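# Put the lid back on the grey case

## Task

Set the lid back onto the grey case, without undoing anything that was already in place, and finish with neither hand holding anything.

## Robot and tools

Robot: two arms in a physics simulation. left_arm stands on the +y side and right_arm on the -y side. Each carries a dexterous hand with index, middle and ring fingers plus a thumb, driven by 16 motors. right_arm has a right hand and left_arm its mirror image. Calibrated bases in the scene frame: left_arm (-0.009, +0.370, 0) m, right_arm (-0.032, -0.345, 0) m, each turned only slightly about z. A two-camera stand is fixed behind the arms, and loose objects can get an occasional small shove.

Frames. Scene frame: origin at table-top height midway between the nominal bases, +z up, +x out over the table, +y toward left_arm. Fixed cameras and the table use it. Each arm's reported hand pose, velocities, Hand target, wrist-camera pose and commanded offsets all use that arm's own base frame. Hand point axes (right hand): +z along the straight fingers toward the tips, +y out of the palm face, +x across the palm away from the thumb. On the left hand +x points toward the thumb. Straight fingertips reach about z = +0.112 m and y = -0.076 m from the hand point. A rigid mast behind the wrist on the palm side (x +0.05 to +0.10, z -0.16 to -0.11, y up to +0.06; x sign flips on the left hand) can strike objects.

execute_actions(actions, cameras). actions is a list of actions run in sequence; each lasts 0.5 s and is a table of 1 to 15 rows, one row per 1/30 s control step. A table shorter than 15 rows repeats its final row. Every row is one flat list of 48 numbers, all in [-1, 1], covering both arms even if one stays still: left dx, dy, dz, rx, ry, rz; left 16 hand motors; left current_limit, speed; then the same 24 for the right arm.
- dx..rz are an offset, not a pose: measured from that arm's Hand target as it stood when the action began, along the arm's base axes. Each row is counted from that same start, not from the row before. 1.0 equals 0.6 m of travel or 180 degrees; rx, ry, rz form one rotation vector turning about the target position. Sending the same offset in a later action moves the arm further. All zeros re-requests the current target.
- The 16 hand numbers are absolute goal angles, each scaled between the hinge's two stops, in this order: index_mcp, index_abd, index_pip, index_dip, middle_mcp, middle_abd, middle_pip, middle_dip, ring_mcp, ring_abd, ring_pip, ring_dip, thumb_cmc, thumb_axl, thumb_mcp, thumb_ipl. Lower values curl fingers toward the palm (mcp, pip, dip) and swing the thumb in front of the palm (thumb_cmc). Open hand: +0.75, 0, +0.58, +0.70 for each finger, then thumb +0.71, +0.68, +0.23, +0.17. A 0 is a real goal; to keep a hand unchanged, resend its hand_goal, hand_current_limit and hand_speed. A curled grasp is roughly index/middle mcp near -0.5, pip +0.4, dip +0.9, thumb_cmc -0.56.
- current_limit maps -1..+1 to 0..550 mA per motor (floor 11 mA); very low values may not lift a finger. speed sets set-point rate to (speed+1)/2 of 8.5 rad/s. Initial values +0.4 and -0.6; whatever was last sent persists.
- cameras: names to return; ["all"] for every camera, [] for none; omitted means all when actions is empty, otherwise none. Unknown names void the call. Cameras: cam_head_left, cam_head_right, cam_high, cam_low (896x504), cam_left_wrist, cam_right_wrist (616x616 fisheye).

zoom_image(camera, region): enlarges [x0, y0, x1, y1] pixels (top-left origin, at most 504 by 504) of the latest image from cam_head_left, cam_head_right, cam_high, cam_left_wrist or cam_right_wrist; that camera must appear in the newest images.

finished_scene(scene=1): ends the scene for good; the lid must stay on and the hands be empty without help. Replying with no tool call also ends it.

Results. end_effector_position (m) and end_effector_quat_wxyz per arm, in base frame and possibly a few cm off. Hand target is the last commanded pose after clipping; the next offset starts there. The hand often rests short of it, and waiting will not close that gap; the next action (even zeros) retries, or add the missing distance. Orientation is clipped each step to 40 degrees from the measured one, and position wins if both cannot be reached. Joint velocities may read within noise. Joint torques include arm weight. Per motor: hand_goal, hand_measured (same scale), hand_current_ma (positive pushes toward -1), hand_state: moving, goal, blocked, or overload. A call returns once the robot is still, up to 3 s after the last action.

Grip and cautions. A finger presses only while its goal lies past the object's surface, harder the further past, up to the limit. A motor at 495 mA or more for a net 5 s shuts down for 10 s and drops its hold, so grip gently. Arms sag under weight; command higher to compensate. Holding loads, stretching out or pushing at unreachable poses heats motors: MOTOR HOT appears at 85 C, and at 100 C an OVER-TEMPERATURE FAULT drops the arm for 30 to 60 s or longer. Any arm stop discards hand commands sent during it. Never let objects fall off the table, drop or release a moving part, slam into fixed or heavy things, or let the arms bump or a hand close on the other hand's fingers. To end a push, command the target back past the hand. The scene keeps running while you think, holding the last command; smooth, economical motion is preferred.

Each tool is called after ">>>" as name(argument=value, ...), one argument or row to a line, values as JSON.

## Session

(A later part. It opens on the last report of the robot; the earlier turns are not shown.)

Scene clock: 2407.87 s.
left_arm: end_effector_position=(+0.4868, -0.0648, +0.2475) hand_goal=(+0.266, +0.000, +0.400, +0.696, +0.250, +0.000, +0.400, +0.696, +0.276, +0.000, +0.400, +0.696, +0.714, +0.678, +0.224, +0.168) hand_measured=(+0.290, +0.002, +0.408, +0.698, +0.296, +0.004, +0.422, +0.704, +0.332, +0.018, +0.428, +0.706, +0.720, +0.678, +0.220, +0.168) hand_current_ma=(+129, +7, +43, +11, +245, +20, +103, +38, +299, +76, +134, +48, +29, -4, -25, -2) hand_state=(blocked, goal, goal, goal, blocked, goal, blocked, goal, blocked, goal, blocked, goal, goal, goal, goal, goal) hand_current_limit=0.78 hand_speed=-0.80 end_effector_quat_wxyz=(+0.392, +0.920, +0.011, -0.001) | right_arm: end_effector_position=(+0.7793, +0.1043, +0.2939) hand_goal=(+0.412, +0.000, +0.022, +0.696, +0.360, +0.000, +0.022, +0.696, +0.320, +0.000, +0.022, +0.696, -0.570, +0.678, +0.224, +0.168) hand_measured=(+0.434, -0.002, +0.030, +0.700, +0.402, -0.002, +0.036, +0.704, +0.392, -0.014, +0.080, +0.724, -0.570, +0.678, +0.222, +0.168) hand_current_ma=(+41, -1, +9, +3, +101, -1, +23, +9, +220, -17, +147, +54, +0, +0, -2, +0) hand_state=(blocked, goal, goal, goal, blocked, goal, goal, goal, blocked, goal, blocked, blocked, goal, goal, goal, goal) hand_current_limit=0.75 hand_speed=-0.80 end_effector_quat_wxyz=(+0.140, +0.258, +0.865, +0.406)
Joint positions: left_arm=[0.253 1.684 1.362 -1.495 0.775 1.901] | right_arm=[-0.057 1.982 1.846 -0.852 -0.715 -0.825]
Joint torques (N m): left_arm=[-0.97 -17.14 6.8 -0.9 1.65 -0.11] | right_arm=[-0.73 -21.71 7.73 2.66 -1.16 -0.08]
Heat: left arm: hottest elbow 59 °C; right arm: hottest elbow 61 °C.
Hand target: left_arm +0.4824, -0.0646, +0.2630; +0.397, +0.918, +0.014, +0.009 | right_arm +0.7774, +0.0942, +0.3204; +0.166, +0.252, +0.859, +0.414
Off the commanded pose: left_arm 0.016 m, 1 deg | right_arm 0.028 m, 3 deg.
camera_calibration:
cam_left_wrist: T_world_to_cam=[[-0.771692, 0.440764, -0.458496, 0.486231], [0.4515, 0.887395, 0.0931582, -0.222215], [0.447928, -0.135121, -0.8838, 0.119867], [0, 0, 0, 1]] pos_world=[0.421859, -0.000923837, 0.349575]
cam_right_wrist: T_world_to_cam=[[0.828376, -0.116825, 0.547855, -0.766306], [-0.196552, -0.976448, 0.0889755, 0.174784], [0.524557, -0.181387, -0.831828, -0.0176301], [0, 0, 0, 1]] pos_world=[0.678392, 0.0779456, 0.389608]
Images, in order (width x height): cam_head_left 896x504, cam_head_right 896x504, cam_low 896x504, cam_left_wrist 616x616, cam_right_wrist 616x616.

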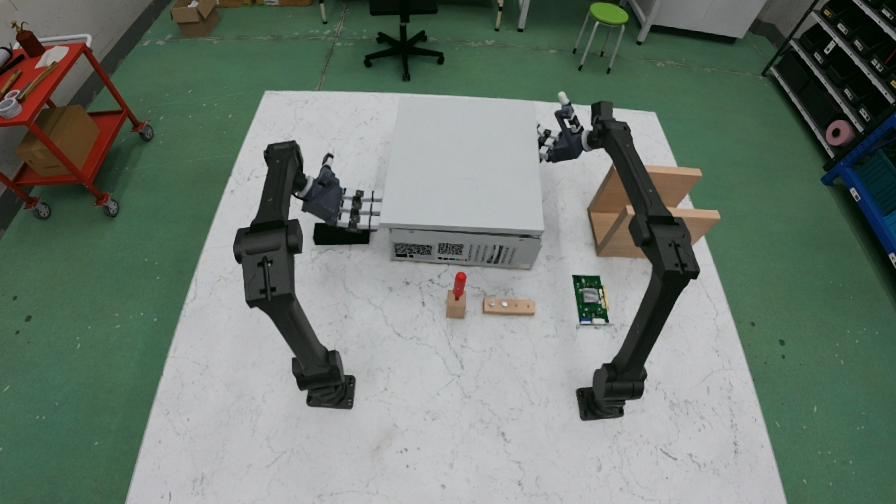

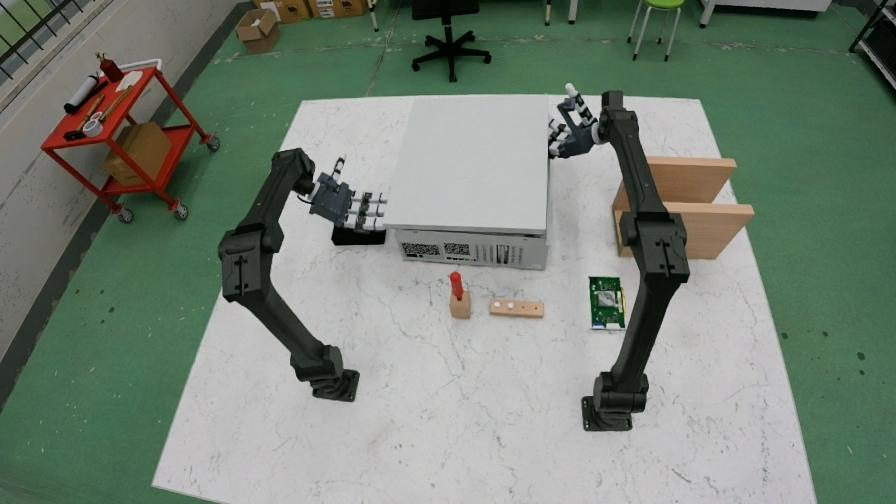

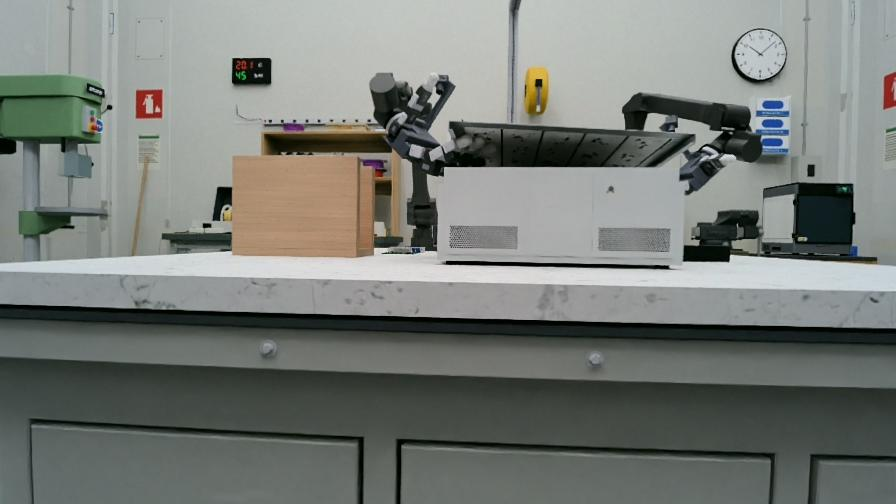

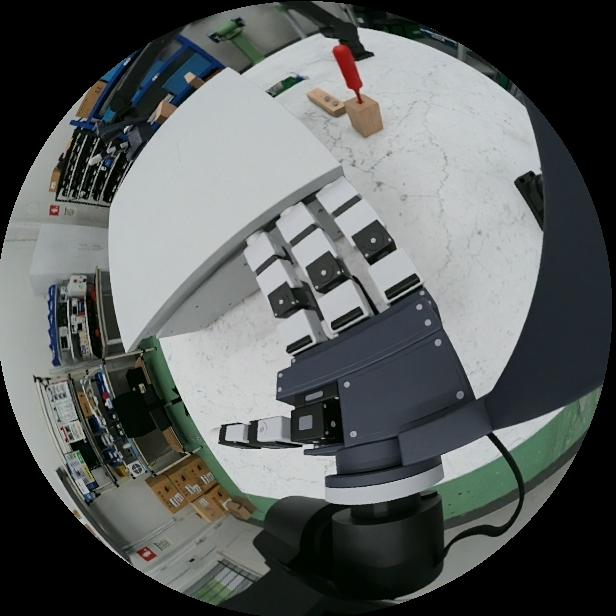

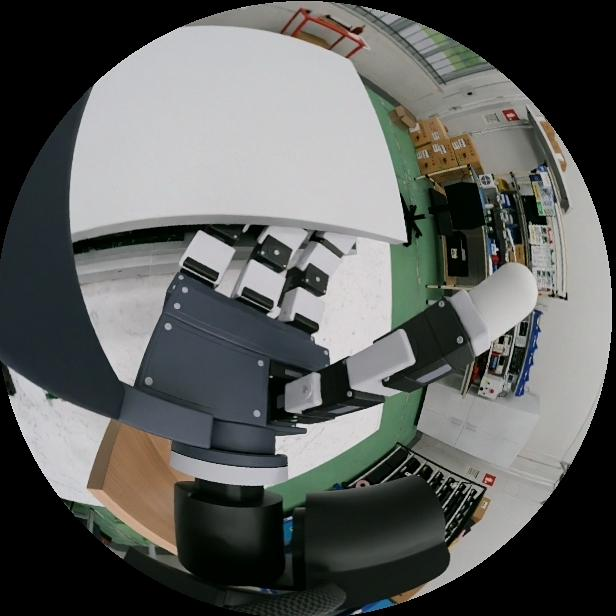

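>>> execute_actions(
  actions=[
    [[0,0,0.005,0,0.02,0,0.265,0,0.4,0.6957,0.25,0,0.4,0.6957,0.275,0,0.4,0.6957,0.714,0.678,0.2247,0.1676,0.78,-0.8,0,0,0,0,0.02,0,0.411,0,0.022,0.6957,0.36,0,0.022,0.6957,0.32,0,0.022,0.6957,-0.571,0.678,0.2247,0.1676,0.75,-0.8]],
    [[0,0,0.005,0,0.02,0,0.265,0,0.4,0.6957,0.25,0,0.4,0.6957,0.275,0,0.4,0.6957,0.714,0.678,0.2247,0.1676,0.78,-0.8,0,0,0,0,0.02,0,0.411,0,0.022,0.6957,0.36,0,0.022,0.6957,0.32,0,0.022,0.6957,-0.571,0.678,0.2247,0.1676,0.75,-0.8]],
  ],
  cameras=["cam_head_left", "cam_head_right", "cam_low", "cam_left_wrist", "cam_right_wrist"],
)

>>> zoom_image(
  camera="cam_head_left",
  region=[370, 80, 570, 280],
)

>>> zoom_image(
  camera="cam_head_right",
  region=[370, 80, 570, 280],
)

>>> zoom_image(
  camera="cam_low",
  region=[420, 90, 720, 270],
)

Scene clock: 2460.77 s.
left_arm: end_effector_position=(+0.4698, -0.0668, +0.2483) hand_goal=(+0.266, +0.000, +0.400, +0.696, +0.250, +0.000, +0.400, +0.696, +0.276, +0.000, +0.400, +0.696, +0.714, +0.678, +0.224, +0.168) hand_measured=(+0.290, +0.002, +0.408, +0.698, +0.296, +0.002, +0.420, +0.704, +0.334, +0.020, +0.428, +0.706, +0.720, +0.678, +0.220, +0.168) hand_current_ma=(+129, +7, +42, +11, +244, +11, +102, +34, +302, +83, +134, +48, +29, -4, -25, -2) hand_state=(blocked, goal, goal, goal, blocked, goal, blocked, goal, blocked, goal, blocked, goal, goal, goal, goal, goal) hand_current_limit=0.78 hand_speed=-0.80 end_effector_quat_wxyz=(+0.393, +0.917, +0.035, -0.062) | right_arm: end_effector_position=(+0.7655, +0.1045, +0.2859) hand_goal=(+0.412, +0.000, +0.022, +0.696, +0.360, +0.000, +0.022, +0.696, +0.320, +0.000, +0.022, +0.696, -0.570, +0.678, +0.224, +0.168) hand_measured=(+0.432, -0.002, +0.030, +0.700, +0.394, +0.004, +0.036, +0.704, +0.390, +0.000, +0.080, +0.724, -0.570, +0.678, +0.222, +0.168) hand_current_ma=(+39, -1, +9, +3, +76, +4, +21, +9, +212, +0, +148, +55, +0, +0, -2, +0) hand_state=(blocked, goal, goal, goal, blocked, goal, goal, goal, blocked, goal, blocked, blocked, goal, goal, goal, goal) hand_current_limit=0.75 hand_speed=-0.80 end_effector_quat_wxyz=(+0.086, +0.285, +0.871, +0.390)
Joint positions: left_arm=[0.254 1.684 1.361 -1.619 0.748 1.895] | right_arm=[-0.057 1.978 1.871 -1.006 -0.709 -0.825]
Joint torques (N m): left_arm=[-1.49 -14.27 10.33 -1.72 1.55 -0.2] | right_arm=[-0.73 -19.08 12.78 0.69 -1.13 -0.15]
Heat: left arm: hottest elbow 54 °C; right arm: hottest elbow 51 °C.
Hand target: left_arm +0.4824, -0.0645, +0.2690; +0.395, +0.916, +0.039, -0.049 | right_arm +0.7773, +0.0943, +0.3205; +0.112, +0.278, +0.867, +0.397
Off the commanded pose: left_arm 0.024 m, 2 deg | right_arm 0.038 m, 3 deg.
camera_calibration:
cam_left_wrist: T_world_to_cam=[[-0.823672, 0.441184, -0.35626, 0.473394], [0.462254, 0.886279, 0.0288186, -0.201948], [0.32846, -0.140945, -0.933943, 0.196133], [0, 0, 0, 1]] pos_world=[0.418851, -0.00222776, 0.357648]
cam_right_wrist: T_world_to_cam=[[0.889954, -0.120398, 0.43987, -0.766341], [-0.186841, -0.976117, 0.110845, 0.159202], [0.416019, -0.180832, -0.891194, 0.0830323], [0, 0, 0, 1]] pos_world=[0.677211, 0.0781488, 0.393442]
Images, in order (width x height): cam_head_left 896x504, cam_head_right 896x504, cam_low 896x504, cam_left_wrist 616x616, cam_right_wrist 616x616.

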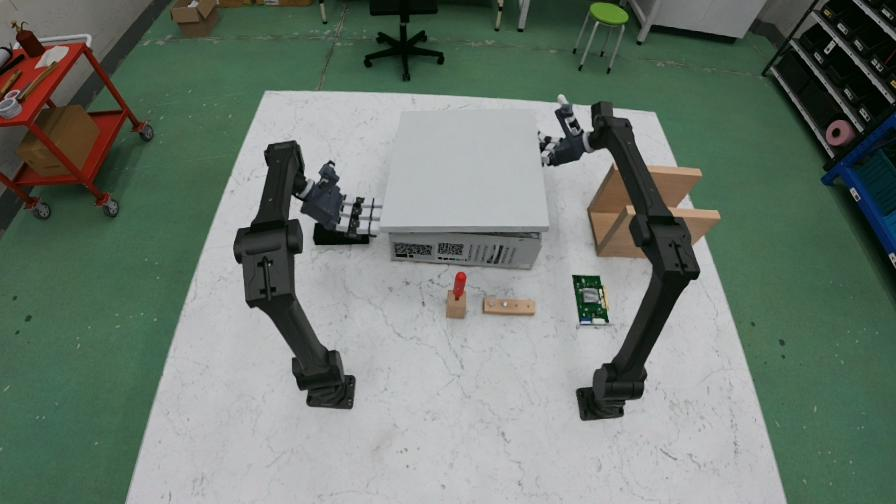

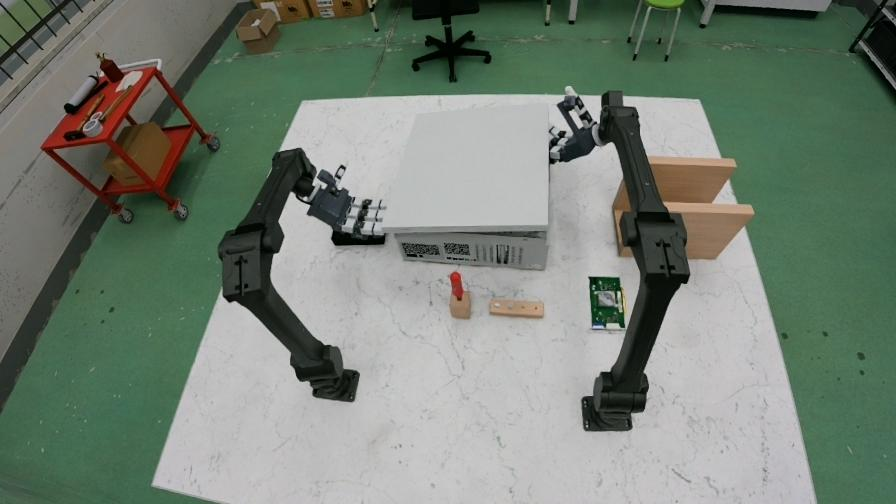

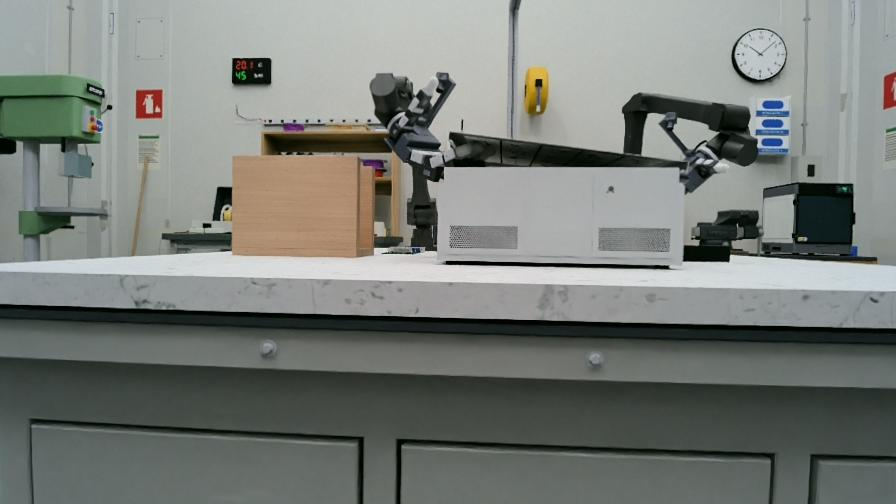

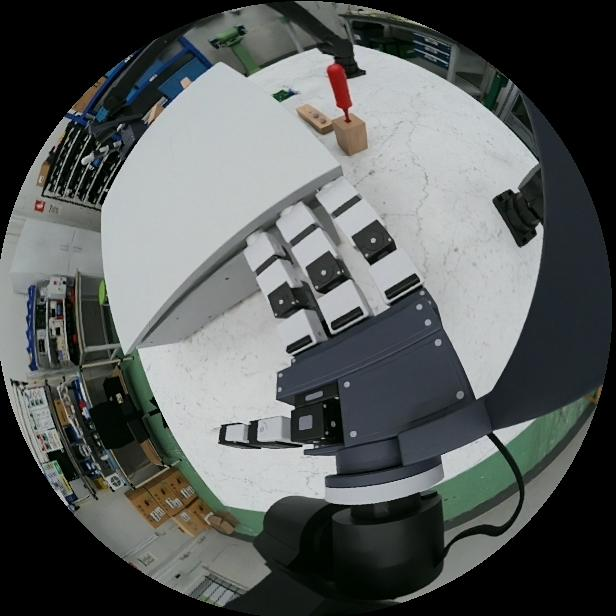

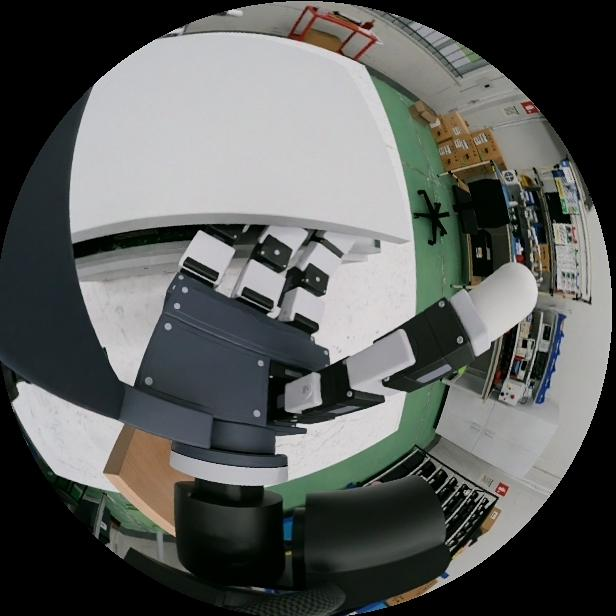

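Scaled by 2.520.

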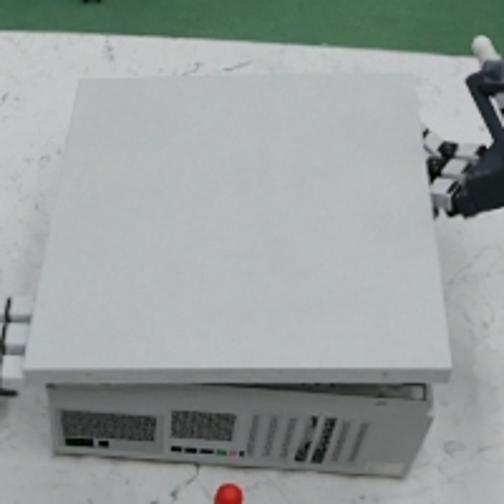

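Scaled by 2.520.

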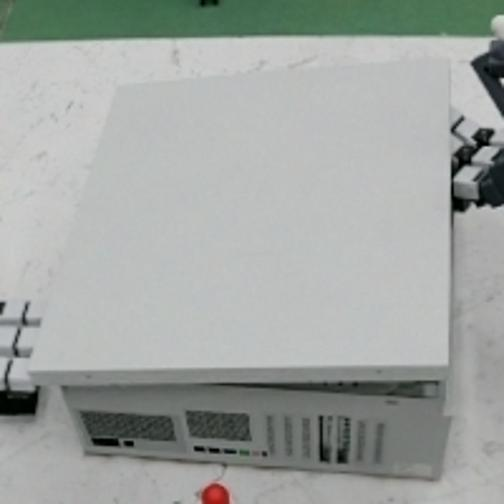

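Scaled by 1.680.

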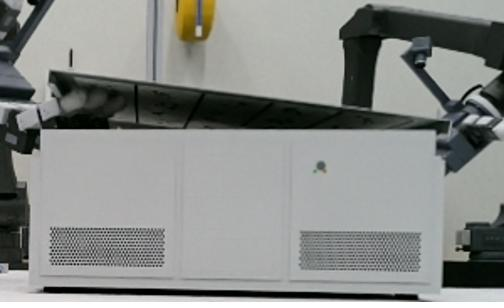

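>>> execute_actions(
  actions=[
    [[0,0,-0.03,0,0,0,0.265,0,0.4,0.6957,0.25,0,0.4,0.6957,0.275,0,0.4,0.6957,0.714,0.678,0.2247,0.1676,0.78,-0.8,0,0,-0.012,0,0,0,0.411,0,0.022,0.6957,0.36,0,0.022,0.6957,0.32,0,0.022,0.6957,-0.571,0.678,0.2247,0.1676,0.75,-0.8]],
    [[0,0,-0.03,0,0,0,0.265,0,0.4,0.6957,0.25,0,0.4,0.6957,0.275,0,0.4,0.6957,0.714,0.678,0.2247,0.1676,0.78,-0.8,0,0,-0.012,0,0,0,0.411,0,0.022,0.6957,0.36,0,0.022,0.6957,0.32,0,0.022,0.6957,-0.571,0.678,0.2247,0.1676,0.75,-0.8]],
  ],
  cameras=["cam_head_left", "cam_head_right", "cam_low", "cam_left_wrist", "cam_right_wrist"],
)

>>> zoom_image(
  camera="cam_head_left",
  region=[340, 190, 570, 280],
)

>>> zoom_image(
  camera="cam_left_wrist",
  region=[100, 150, 380, 380],
)

>>> zoom_image(
  camera="cam_low",
  region=[420, 90, 720, 270],
)

Scene clock: 2484.70 s.
left_arm: end_effector_position=(+0.4801, -0.0639, +0.2296) hand_goal=(+0.266, +0.000, +0.400, +0.696, +0.250, +0.000, +0.400, +0.696, +0.276, +0.000, +0.400, +0.696, +0.714, +0.678, +0.224, +0.168) hand_measured=(+0.290, +0.002, +0.408, +0.698, +0.296, +0.000, +0.420, +0.702, +0.334, +0.004, +0.426, +0.704, +0.720, +0.678, +0.220, +0.168) hand_current_ma=(+128, +7, +42, +11, +242, -4, +99, +32, +302, +18, +125, +35, +29, -4, -25, -2) hand_state=(blocked, goal, goal, goal, blocked, goal, blocked, goal, blocked, goal, blocked, goal, goal, goal, goal, goal) hand_current_limit=0.78 hand_speed=-0.80 end_effector_quat_wxyz=(+0.388, +0.920, +0.030, -0.049) | right_arm: end_effector_position=(+0.7655, +0.1045, +0.2856) hand_goal=(+0.412, +0.000, +0.022, +0.696, +0.360, +0.000, +0.022, +0.696, +0.320, +0.000, +0.022, +0.696, -0.570, +0.678, +0.224, +0.168) hand_measured=(+0.432, -0.002, +0.030, +0.700, +0.386, +0.004, +0.032, +0.702, +0.390, +0.012, +0.080, +0.724, -0.570, +0.678, +0.222, +0.168) hand_current_ma=(+39, -1, +9, +3, +56, +3, +14, +6, +212, +16, +148, +56, +0, +0, -2, +0) hand_state=(blocked, goal, goal, goal, blocked, goal, goal, goal, blocked, goal, blocked, blocked, goal, goal, goal, goal) hand_current_limit=0.75 hand_speed=-0.80 end_effector_quat_wxyz=(+0.086, +0.285, +0.871, +0.390)
Joint positions: left_arm=[0.254 1.715 1.357 -1.552 0.745 1.895] | right_arm=[-0.057 1.979 1.871 -1.006 -0.709 -0.825]
Joint torques (N m): left_arm=[-1.49 -14.62 6.71 -0.72 1.65 -0.2] | right_arm=[-1.08 -17.96 10.91 1.89 -1.13 -0.16]
Heat: left arm: hottest elbow 57 °C; right arm: hottest elbow 55 °C.
Hand target: left_arm +0.4824, -0.0645, +0.2330; +0.395, +0.916, +0.039, -0.049 | right_arm +0.7774, +0.0943, +0.3059; +0.112, +0.278, +0.867, +0.397
Off the commanded pose: left_arm 0.004 m, 1 deg | right_arm 0.026 m, 3 deg.
camera_calibration:
cam_left_wrist: T_world_to_cam=[[-0.812694, 0.445794, -0.375228, 0.473326], [0.461934, 0.885421, 0.0514483, -0.213856], [0.35517, -0.131519, -0.925504, 0.161513], [0, 0, 0, 1]] pos_world=[0.426092, -0.000410967, 0.338089]
cam_right_wrist: T_world_to_cam=[[0.890271, -0.120435, 0.439218, -0.766255], [-0.186744, -0.976134, 0.11086, 0.159183], [0.415384, -0.180716, -0.891514, 0.0832715], [0, 0, 0, 1]] pos_world=[0.677311, 0.0781487, 0.393143]
Images, in order (width x height): cam_head_left 896x504, cam_head_right 896x504, cam_low 896x504, cam_left_wrist 616x616, cam_right_wrist 616x616.

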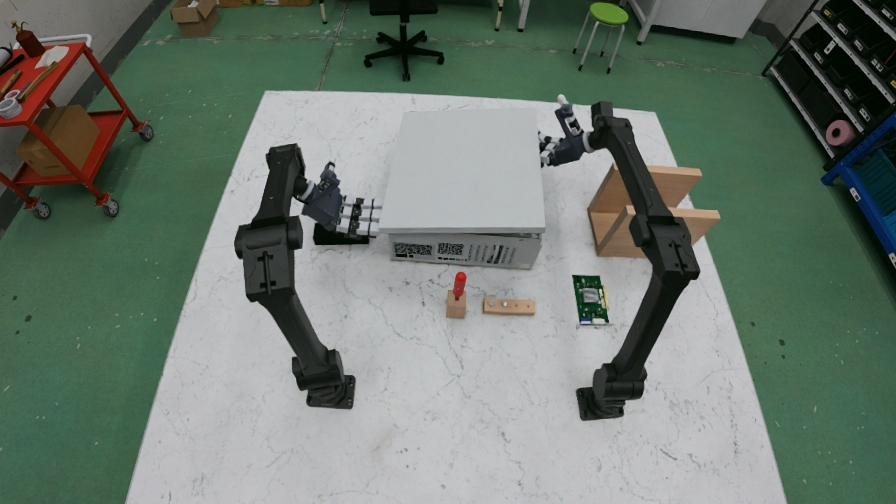

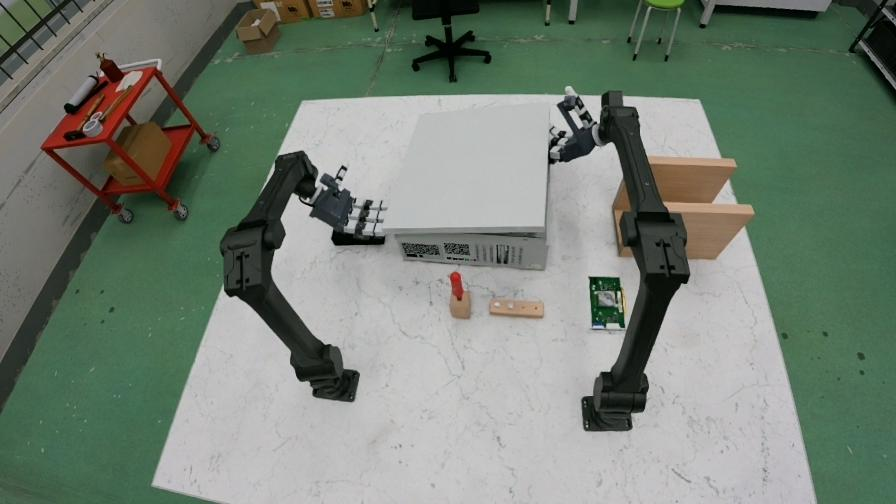

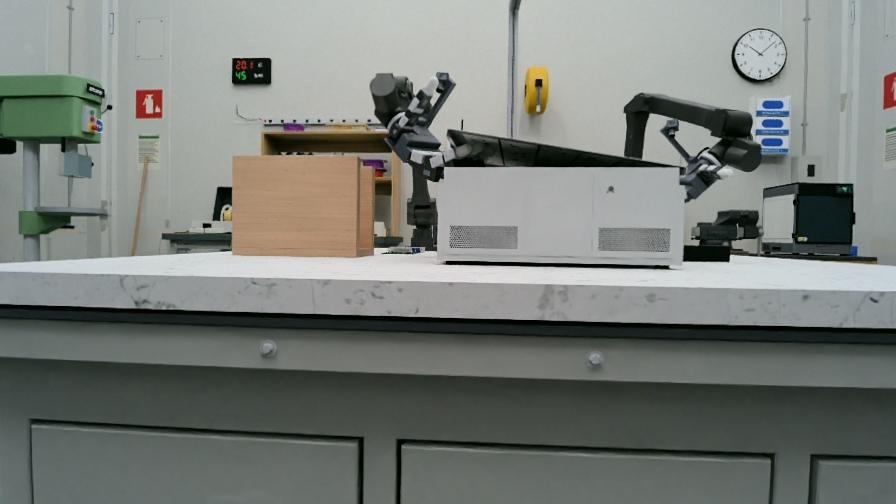

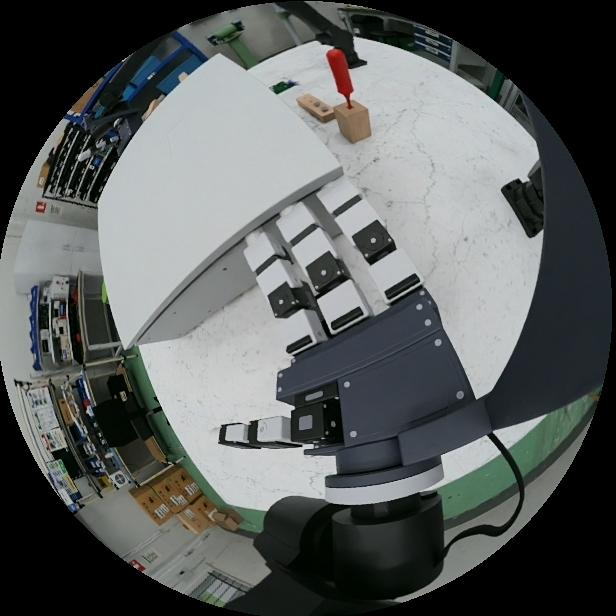

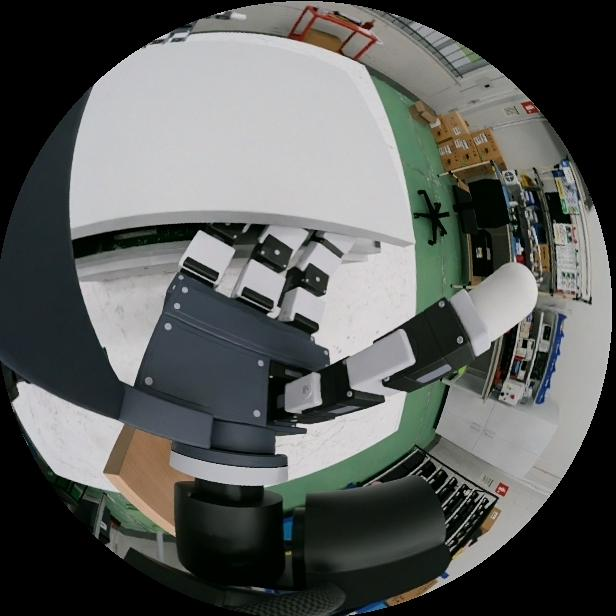

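Scaled by 2.191.

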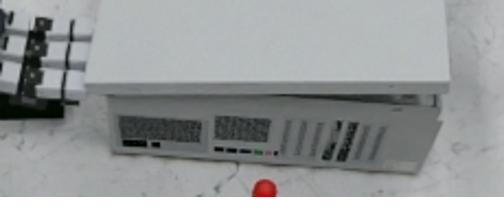

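Scaled by 1.800 from the camera's 616x616 image, which has a finer 880x880 frame.

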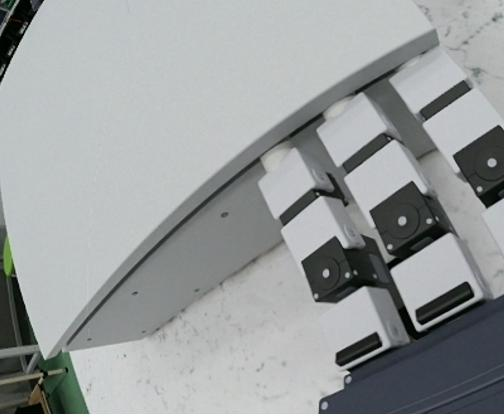

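Scaled by 1.680.

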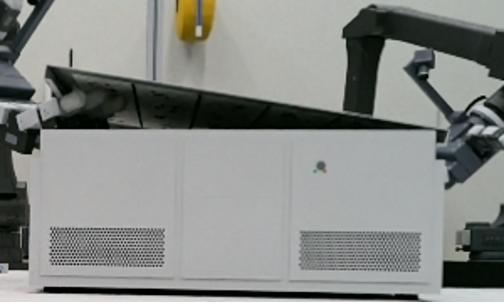

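>>> execute_actions(
  actions=[
    [[0,0.025,0,0,0,0,0.265,0,0.4,0.6957,0.25,0,0.4,0.6957,0.275,0,0.4,0.6957,0.714,0.678,0.2247,0.1676,0.78,-0.8,0,-0.01,0,0,0,0,0.411,0,0.022,0.6957,0.36,0,0.022,0.6957,0.32,0,0.022,0.6957,-0.571,0.678,0.2247,0.1676,0.75,-0.8]],
    [[0,0,-0.022,0,0,0,0.265,0,0.4,0.6957,0.25,0,0.4,0.6957,0.275,0,0.4,0.6957,0.714,0.678,0.2247,0.1676,0.78,-0.8,0,0,0,0,0,0,0.411,0,0.022,0.6957,0.36,0,0.022,0.6957,0.32,0,0.022,0.6957,-0.571,0.678,0.2247,0.1676,0.75,-0.8]],
  ],
  cameras=["cam_head_left", "cam_head_right", "cam_low", "cam_left_wrist"],
)

>>> zoom_image(
  camera="cam_head_left",
  region=[340, 190, 570, 280],
)

>>> zoom_image(
  camera="cam_left_wrist",
  region=[100, 150, 380, 380],
)

>>> zoom_image(
  camera="cam_low",
  region=[420, 90, 720, 270],
)

Scene clock: 2504.87 s.
left_arm: end_effector_position=(+0.4840, -0.0525, +0.2181) hand_goal=(+0.266, +0.000, +0.400, +0.696, +0.250, +0.000, +0.400, +0.696, +0.276, +0.000, +0.400, +0.696, +0.714, +0.678, +0.224, +0.168) hand_measured=(+0.290, +0.002, +0.408, +0.698, +0.292, +0.004, +0.420, +0.702, +0.334, +0.012, +0.426, +0.704, +0.720, +0.678, +0.220, +0.168) hand_current_ma=(+127, +7, +42, +11, +222, +13, +95, +34, +302, +52, +126, +43, +29, -4, -25, -2) hand_state=(blocked, goal, goal, goal, blocked, goal, goal, goal, blocked, goal, blocked, goal, goal, goal, goal, goal) hand_current_limit=0.78 hand_speed=-0.80 end_effector_quat_wxyz=(+0.390, +0.918, +0.043, -0.054) | right_arm: end_effector_position=(+0.7651, +0.1049, +0.2859) hand_goal=(+0.412, +0.000, +0.022, +0.696, +0.360, +0.000, +0.022, +0.696, +0.320, +0.000, +0.022, +0.696, -0.570, +0.678, +0.224, +0.168) hand_measured=(+0.432, -0.002, +0.030, +0.700, +0.386, +0.000, +0.032, +0.702, +0.390, -0.004, +0.086, +0.728, -0.570, +0.678, +0.222, +0.168) hand_current_ma=(+39, -1, +9, +3, +56, +0, +13, +6, +212, -4, +166, +64, +0, +0, -2, +0) hand_state=(blocked, goal, goal, goal, blocked, goal, goal, goal, blocked, goal, blocked, blocked, goal, goal, goal, goal) hand_current_limit=0.75 hand_speed=-0.80 end_effector_quat_wxyz=(+0.087, +0.282, +0.872, +0.390)
Joint positions: left_arm=[0.276 1.74 1.357 -1.547 0.742 1.895] | right_arm=[-0.057 1.979 1.871 -1.006 -0.71 -0.83]
Joint torques (N m): left_arm=[-0.67 -14.74 6.39 -0.81 1.31 0.19] | right_arm=[-1.26 -18.14 11.25 1.62 -1.25 -0.25]
Heat: left arm: hottest elbow 54 °C; right arm: hottest elbow 55 °C.
Hand target: left_arm +0.4824, -0.0495, +0.2198; +0.395, +0.917, +0.039, -0.049 | right_arm +0.7773, +0.0883, +0.3060; +0.112, +0.278, +0.867, +0.397
Off the commanded pose: left_arm 0.004 m, 1 deg | right_arm 0.029 m, 3 deg.
camera_calibration:
cam_left_wrist: T_world_to_cam=[[-0.828791, 0.427857, -0.360617, 0.470767], [0.444697, 0.894804, 0.0396183, -0.213732], [0.339633, -0.12753, -0.931872, 0.160201], [0, 0, 0, 1]] pos_world=[0.430804, 0.0102575, 0.327521]
Images, in order (width x height): cam_head_left 896x504, cam_head_right 896x504, cam_low 896x504, cam_left_wrist 616x616.

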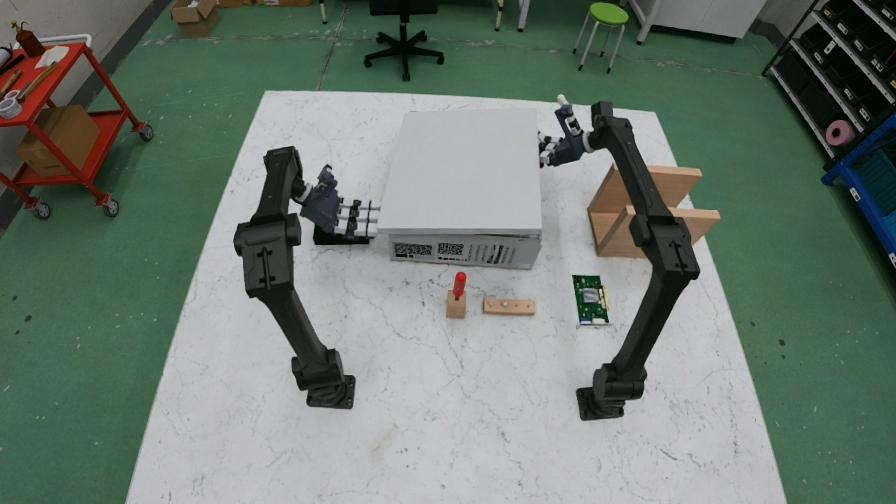

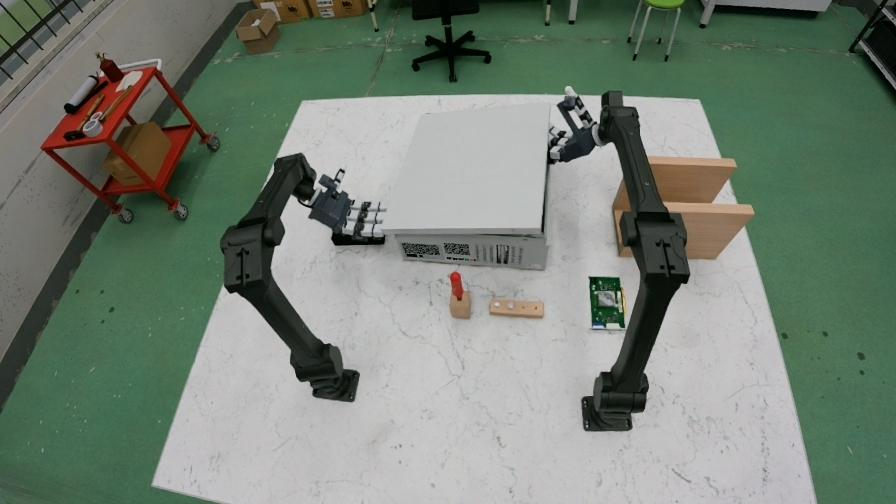

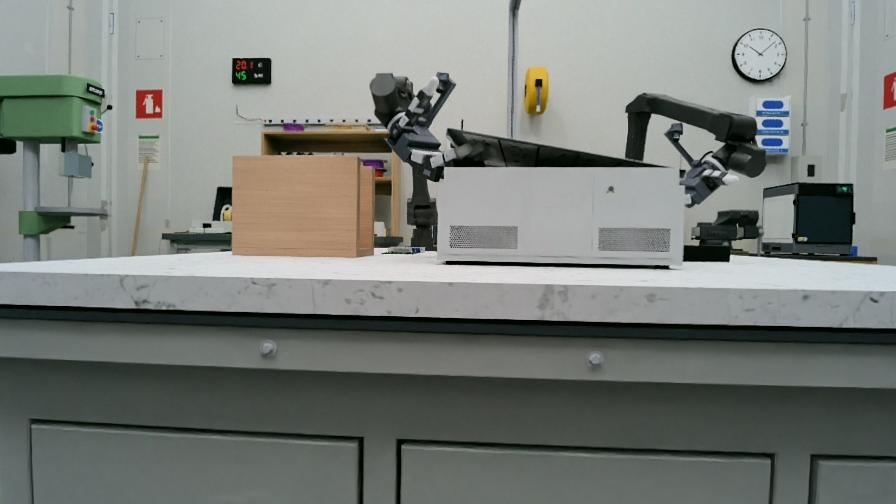

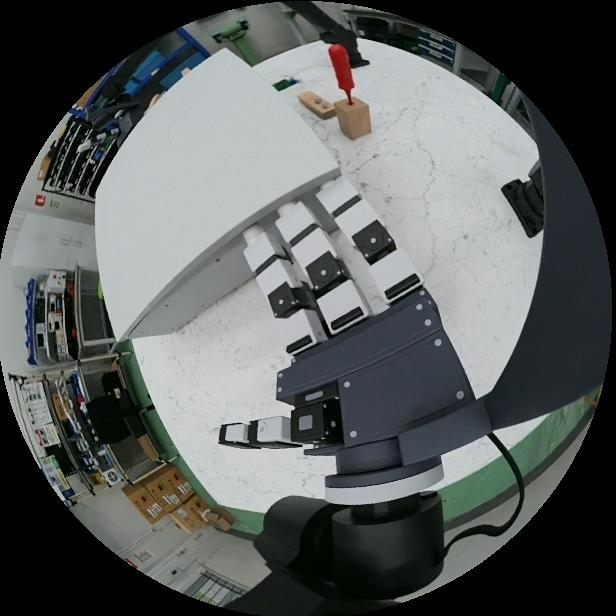

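Scaled by 2.191.

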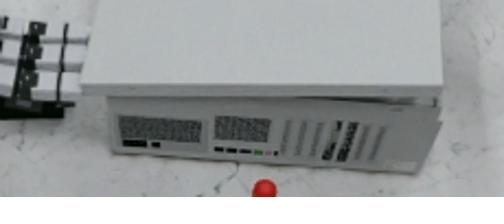

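Scaled by 1.800 from the camera's 616x616 image, which has a finer 880x880 frame.

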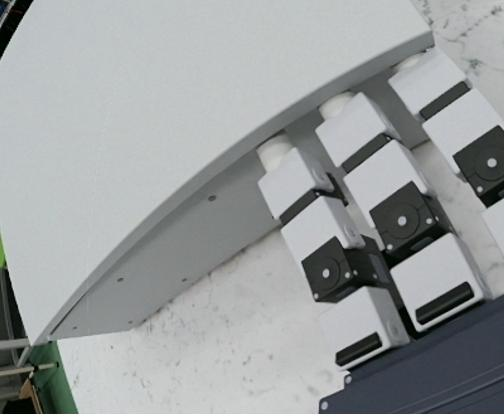

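Scaled by 1.680.

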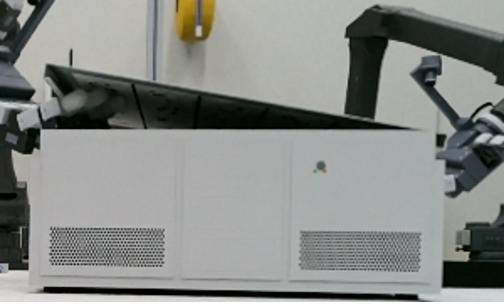

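>>> execute_actions(
  actions=[
    [[0,0,-0.022,0,0,0,0.265,0,0.4,0.6957,0.25,0,0.4,0.6957,0.275,0,0.4,0.6957,0.714,0.678,0.2247,0.1676,0.78,-0.8,0,0,0,0,0,0,0.411,0,0.022,0.6957,0.36,0,0.022,0.6957,0.32,0,0.022,0.6957,-0.571,0.678,0.2247,0.1676,0.75,-0.8]],
  ],
  cameras=["cam_head_left", "cam_head_right", "cam_low", "cam_left_wrist"],
)

>>> zoom_image(
  camera="cam_head_left",
  region=[340, 190, 570, 280],
)

>>> zoom_image(
  camera="cam_left_wrist",
  region=[100, 150, 380, 380],
)

>>> zoom_image(
  camera="cam_low",
  region=[420, 90, 720, 270],
)

Scene clock: 2516.87 s.
left_arm: end_effector_position=(+0.4846, -0.0520, +0.2068) hand_goal=(+0.266, +0.000, +0.400, +0.696, +0.250, +0.000, +0.400, +0.696, +0.276, +0.000, +0.400, +0.696, +0.714, +0.678, +0.224, +0.168) hand_measured=(+0.290, +0.002, +0.408, +0.698, +0.282, +0.002, +0.414, +0.702, +0.328, +0.014, +0.422, +0.704, +0.720, +0.678, +0.220, +0.168) hand_current_ma=(+126, +7, +42, +11, +171, +12, +66, +31, +278, +57, +109, +35, +29, -4, -25, -2) hand_state=(blocked, goal, goal, goal, blocked, goal, goal, goal, blocked, goal, blocked, goal, goal, goal, goal, goal) hand_current_limit=0.78 hand_speed=-0.80 end_effector_quat_wxyz=(+0.390, +0.919, +0.042, -0.051) | right_arm: end_effector_position=(+0.7649, +0.1051, +0.2859) hand_goal=(+0.412, +0.000, +0.022, +0.696, +0.360, +0.000, +0.022, +0.696, +0.320, +0.000, +0.022, +0.696, -0.570, +0.678, +0.224, +0.168) hand_measured=(+0.432, -0.002, +0.030, +0.700, +0.386, +0.000, +0.028, +0.700, +0.390, -0.010, +0.090, +0.730, -0.570, +0.678, +0.222, +0.168) hand_current_ma=(+39, -1, +9, +3, +56, +0, +8, +3, +212, -12, +183, +70, +0, +0, -2, +0) hand_state=(blocked, goal, goal, goal, blocked, goal, goal, goal, blocked, goal, blocked, blocked, goal, goal, goal, goal) hand_current_limit=0.75 hand_speed=-0.80 end_effector_quat_wxyz=(+0.087, +0.281, +0.872, +0.390)
Joint positions: left_arm=[0.277 1.751 1.34 -1.515 0.742 1.896] | right_arm=[-0.057 1.979 1.871 -1.006 -0.71 -0.833]
Joint torques (N m): left_arm=[-0.73 -14.51 6.16 -0.79 1.33 0.19] | right_arm=[-1.26 -18.14 11.26 1.5 -1.25 -0.17]
Heat: left arm: hottest elbow 53 °C; right arm: hottest elbow 55 °C.
Hand target: left_arm +0.4825, -0.0496, +0.2065; +0.395, +0.917, +0.039, -0.049 | right_arm +0.7773, +0.0882, +0.3060; +0.112, +0.278, +0.867, +0.397
Off the commanded pose: left_arm 0.003 m, 1 deg | right_arm 0.029 m, 3 deg.
camera_calibration:
cam_left_wrist: T_world_to_cam=[[-0.827307, 0.427868, -0.363993, 0.466886], [0.444039, 0.894985, 0.0427994, -0.214268], [0.344081, -0.126219, -0.930418, 0.147029], [0, 0, 0, 1]] pos_world=[0.430812, 0.0105587, 0.315912]
Images, in order (width x height): cam_head_left 896x504, cam_head_right 896x504, cam_low 896x504, cam_left_wrist 616x616.

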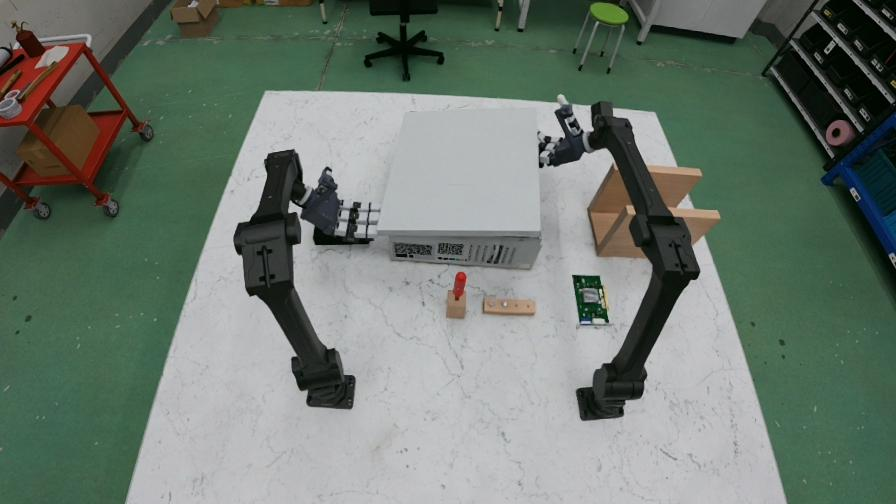

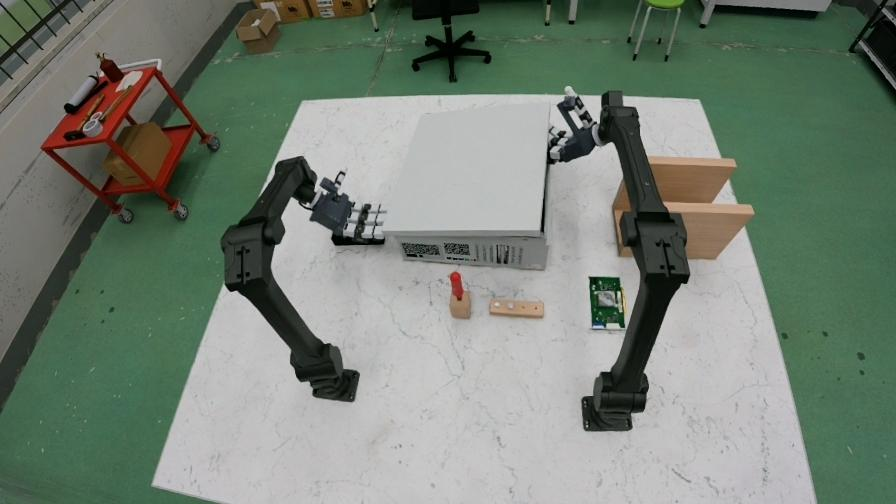

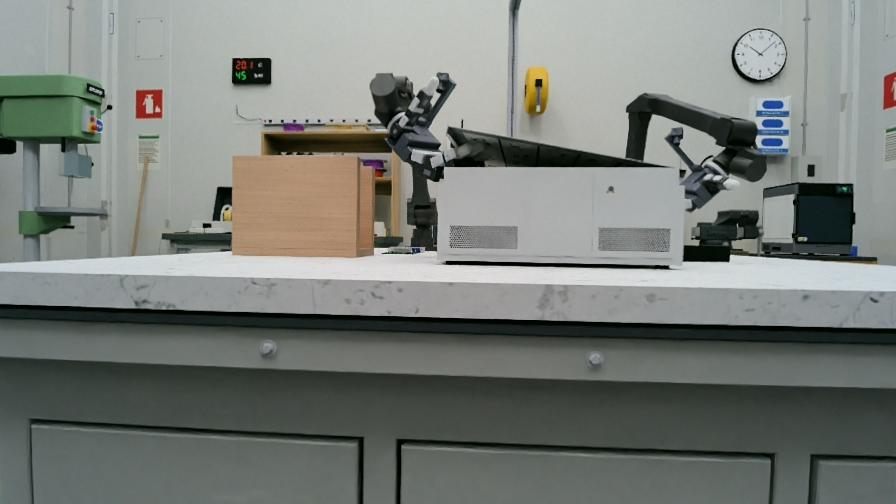

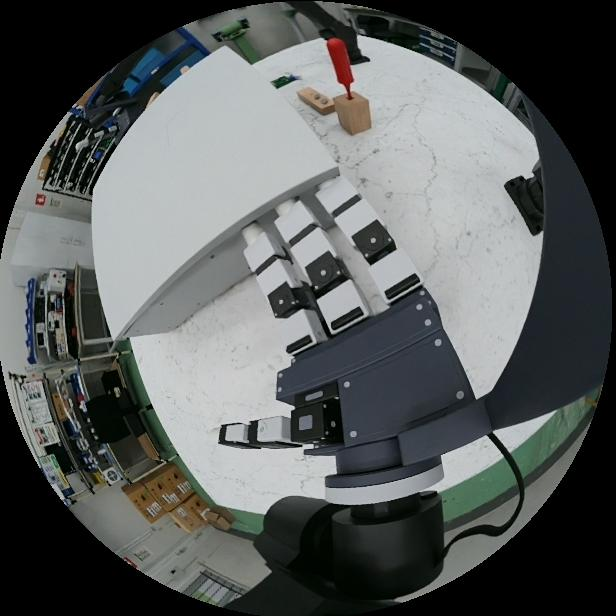

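Scaled by 2.191.

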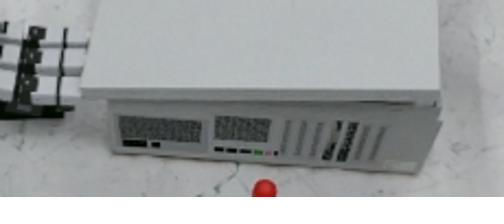

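Scaled by 1.800 from the camera's 616x616 image, which has a finer 880x880 frame.

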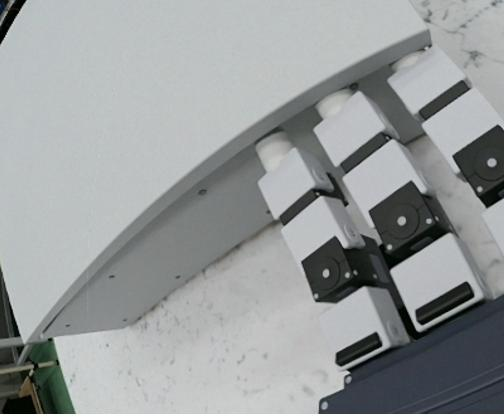

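Scaled by 1.680.

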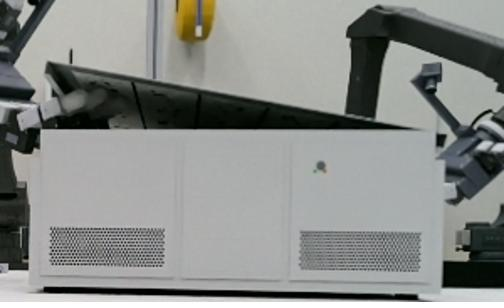

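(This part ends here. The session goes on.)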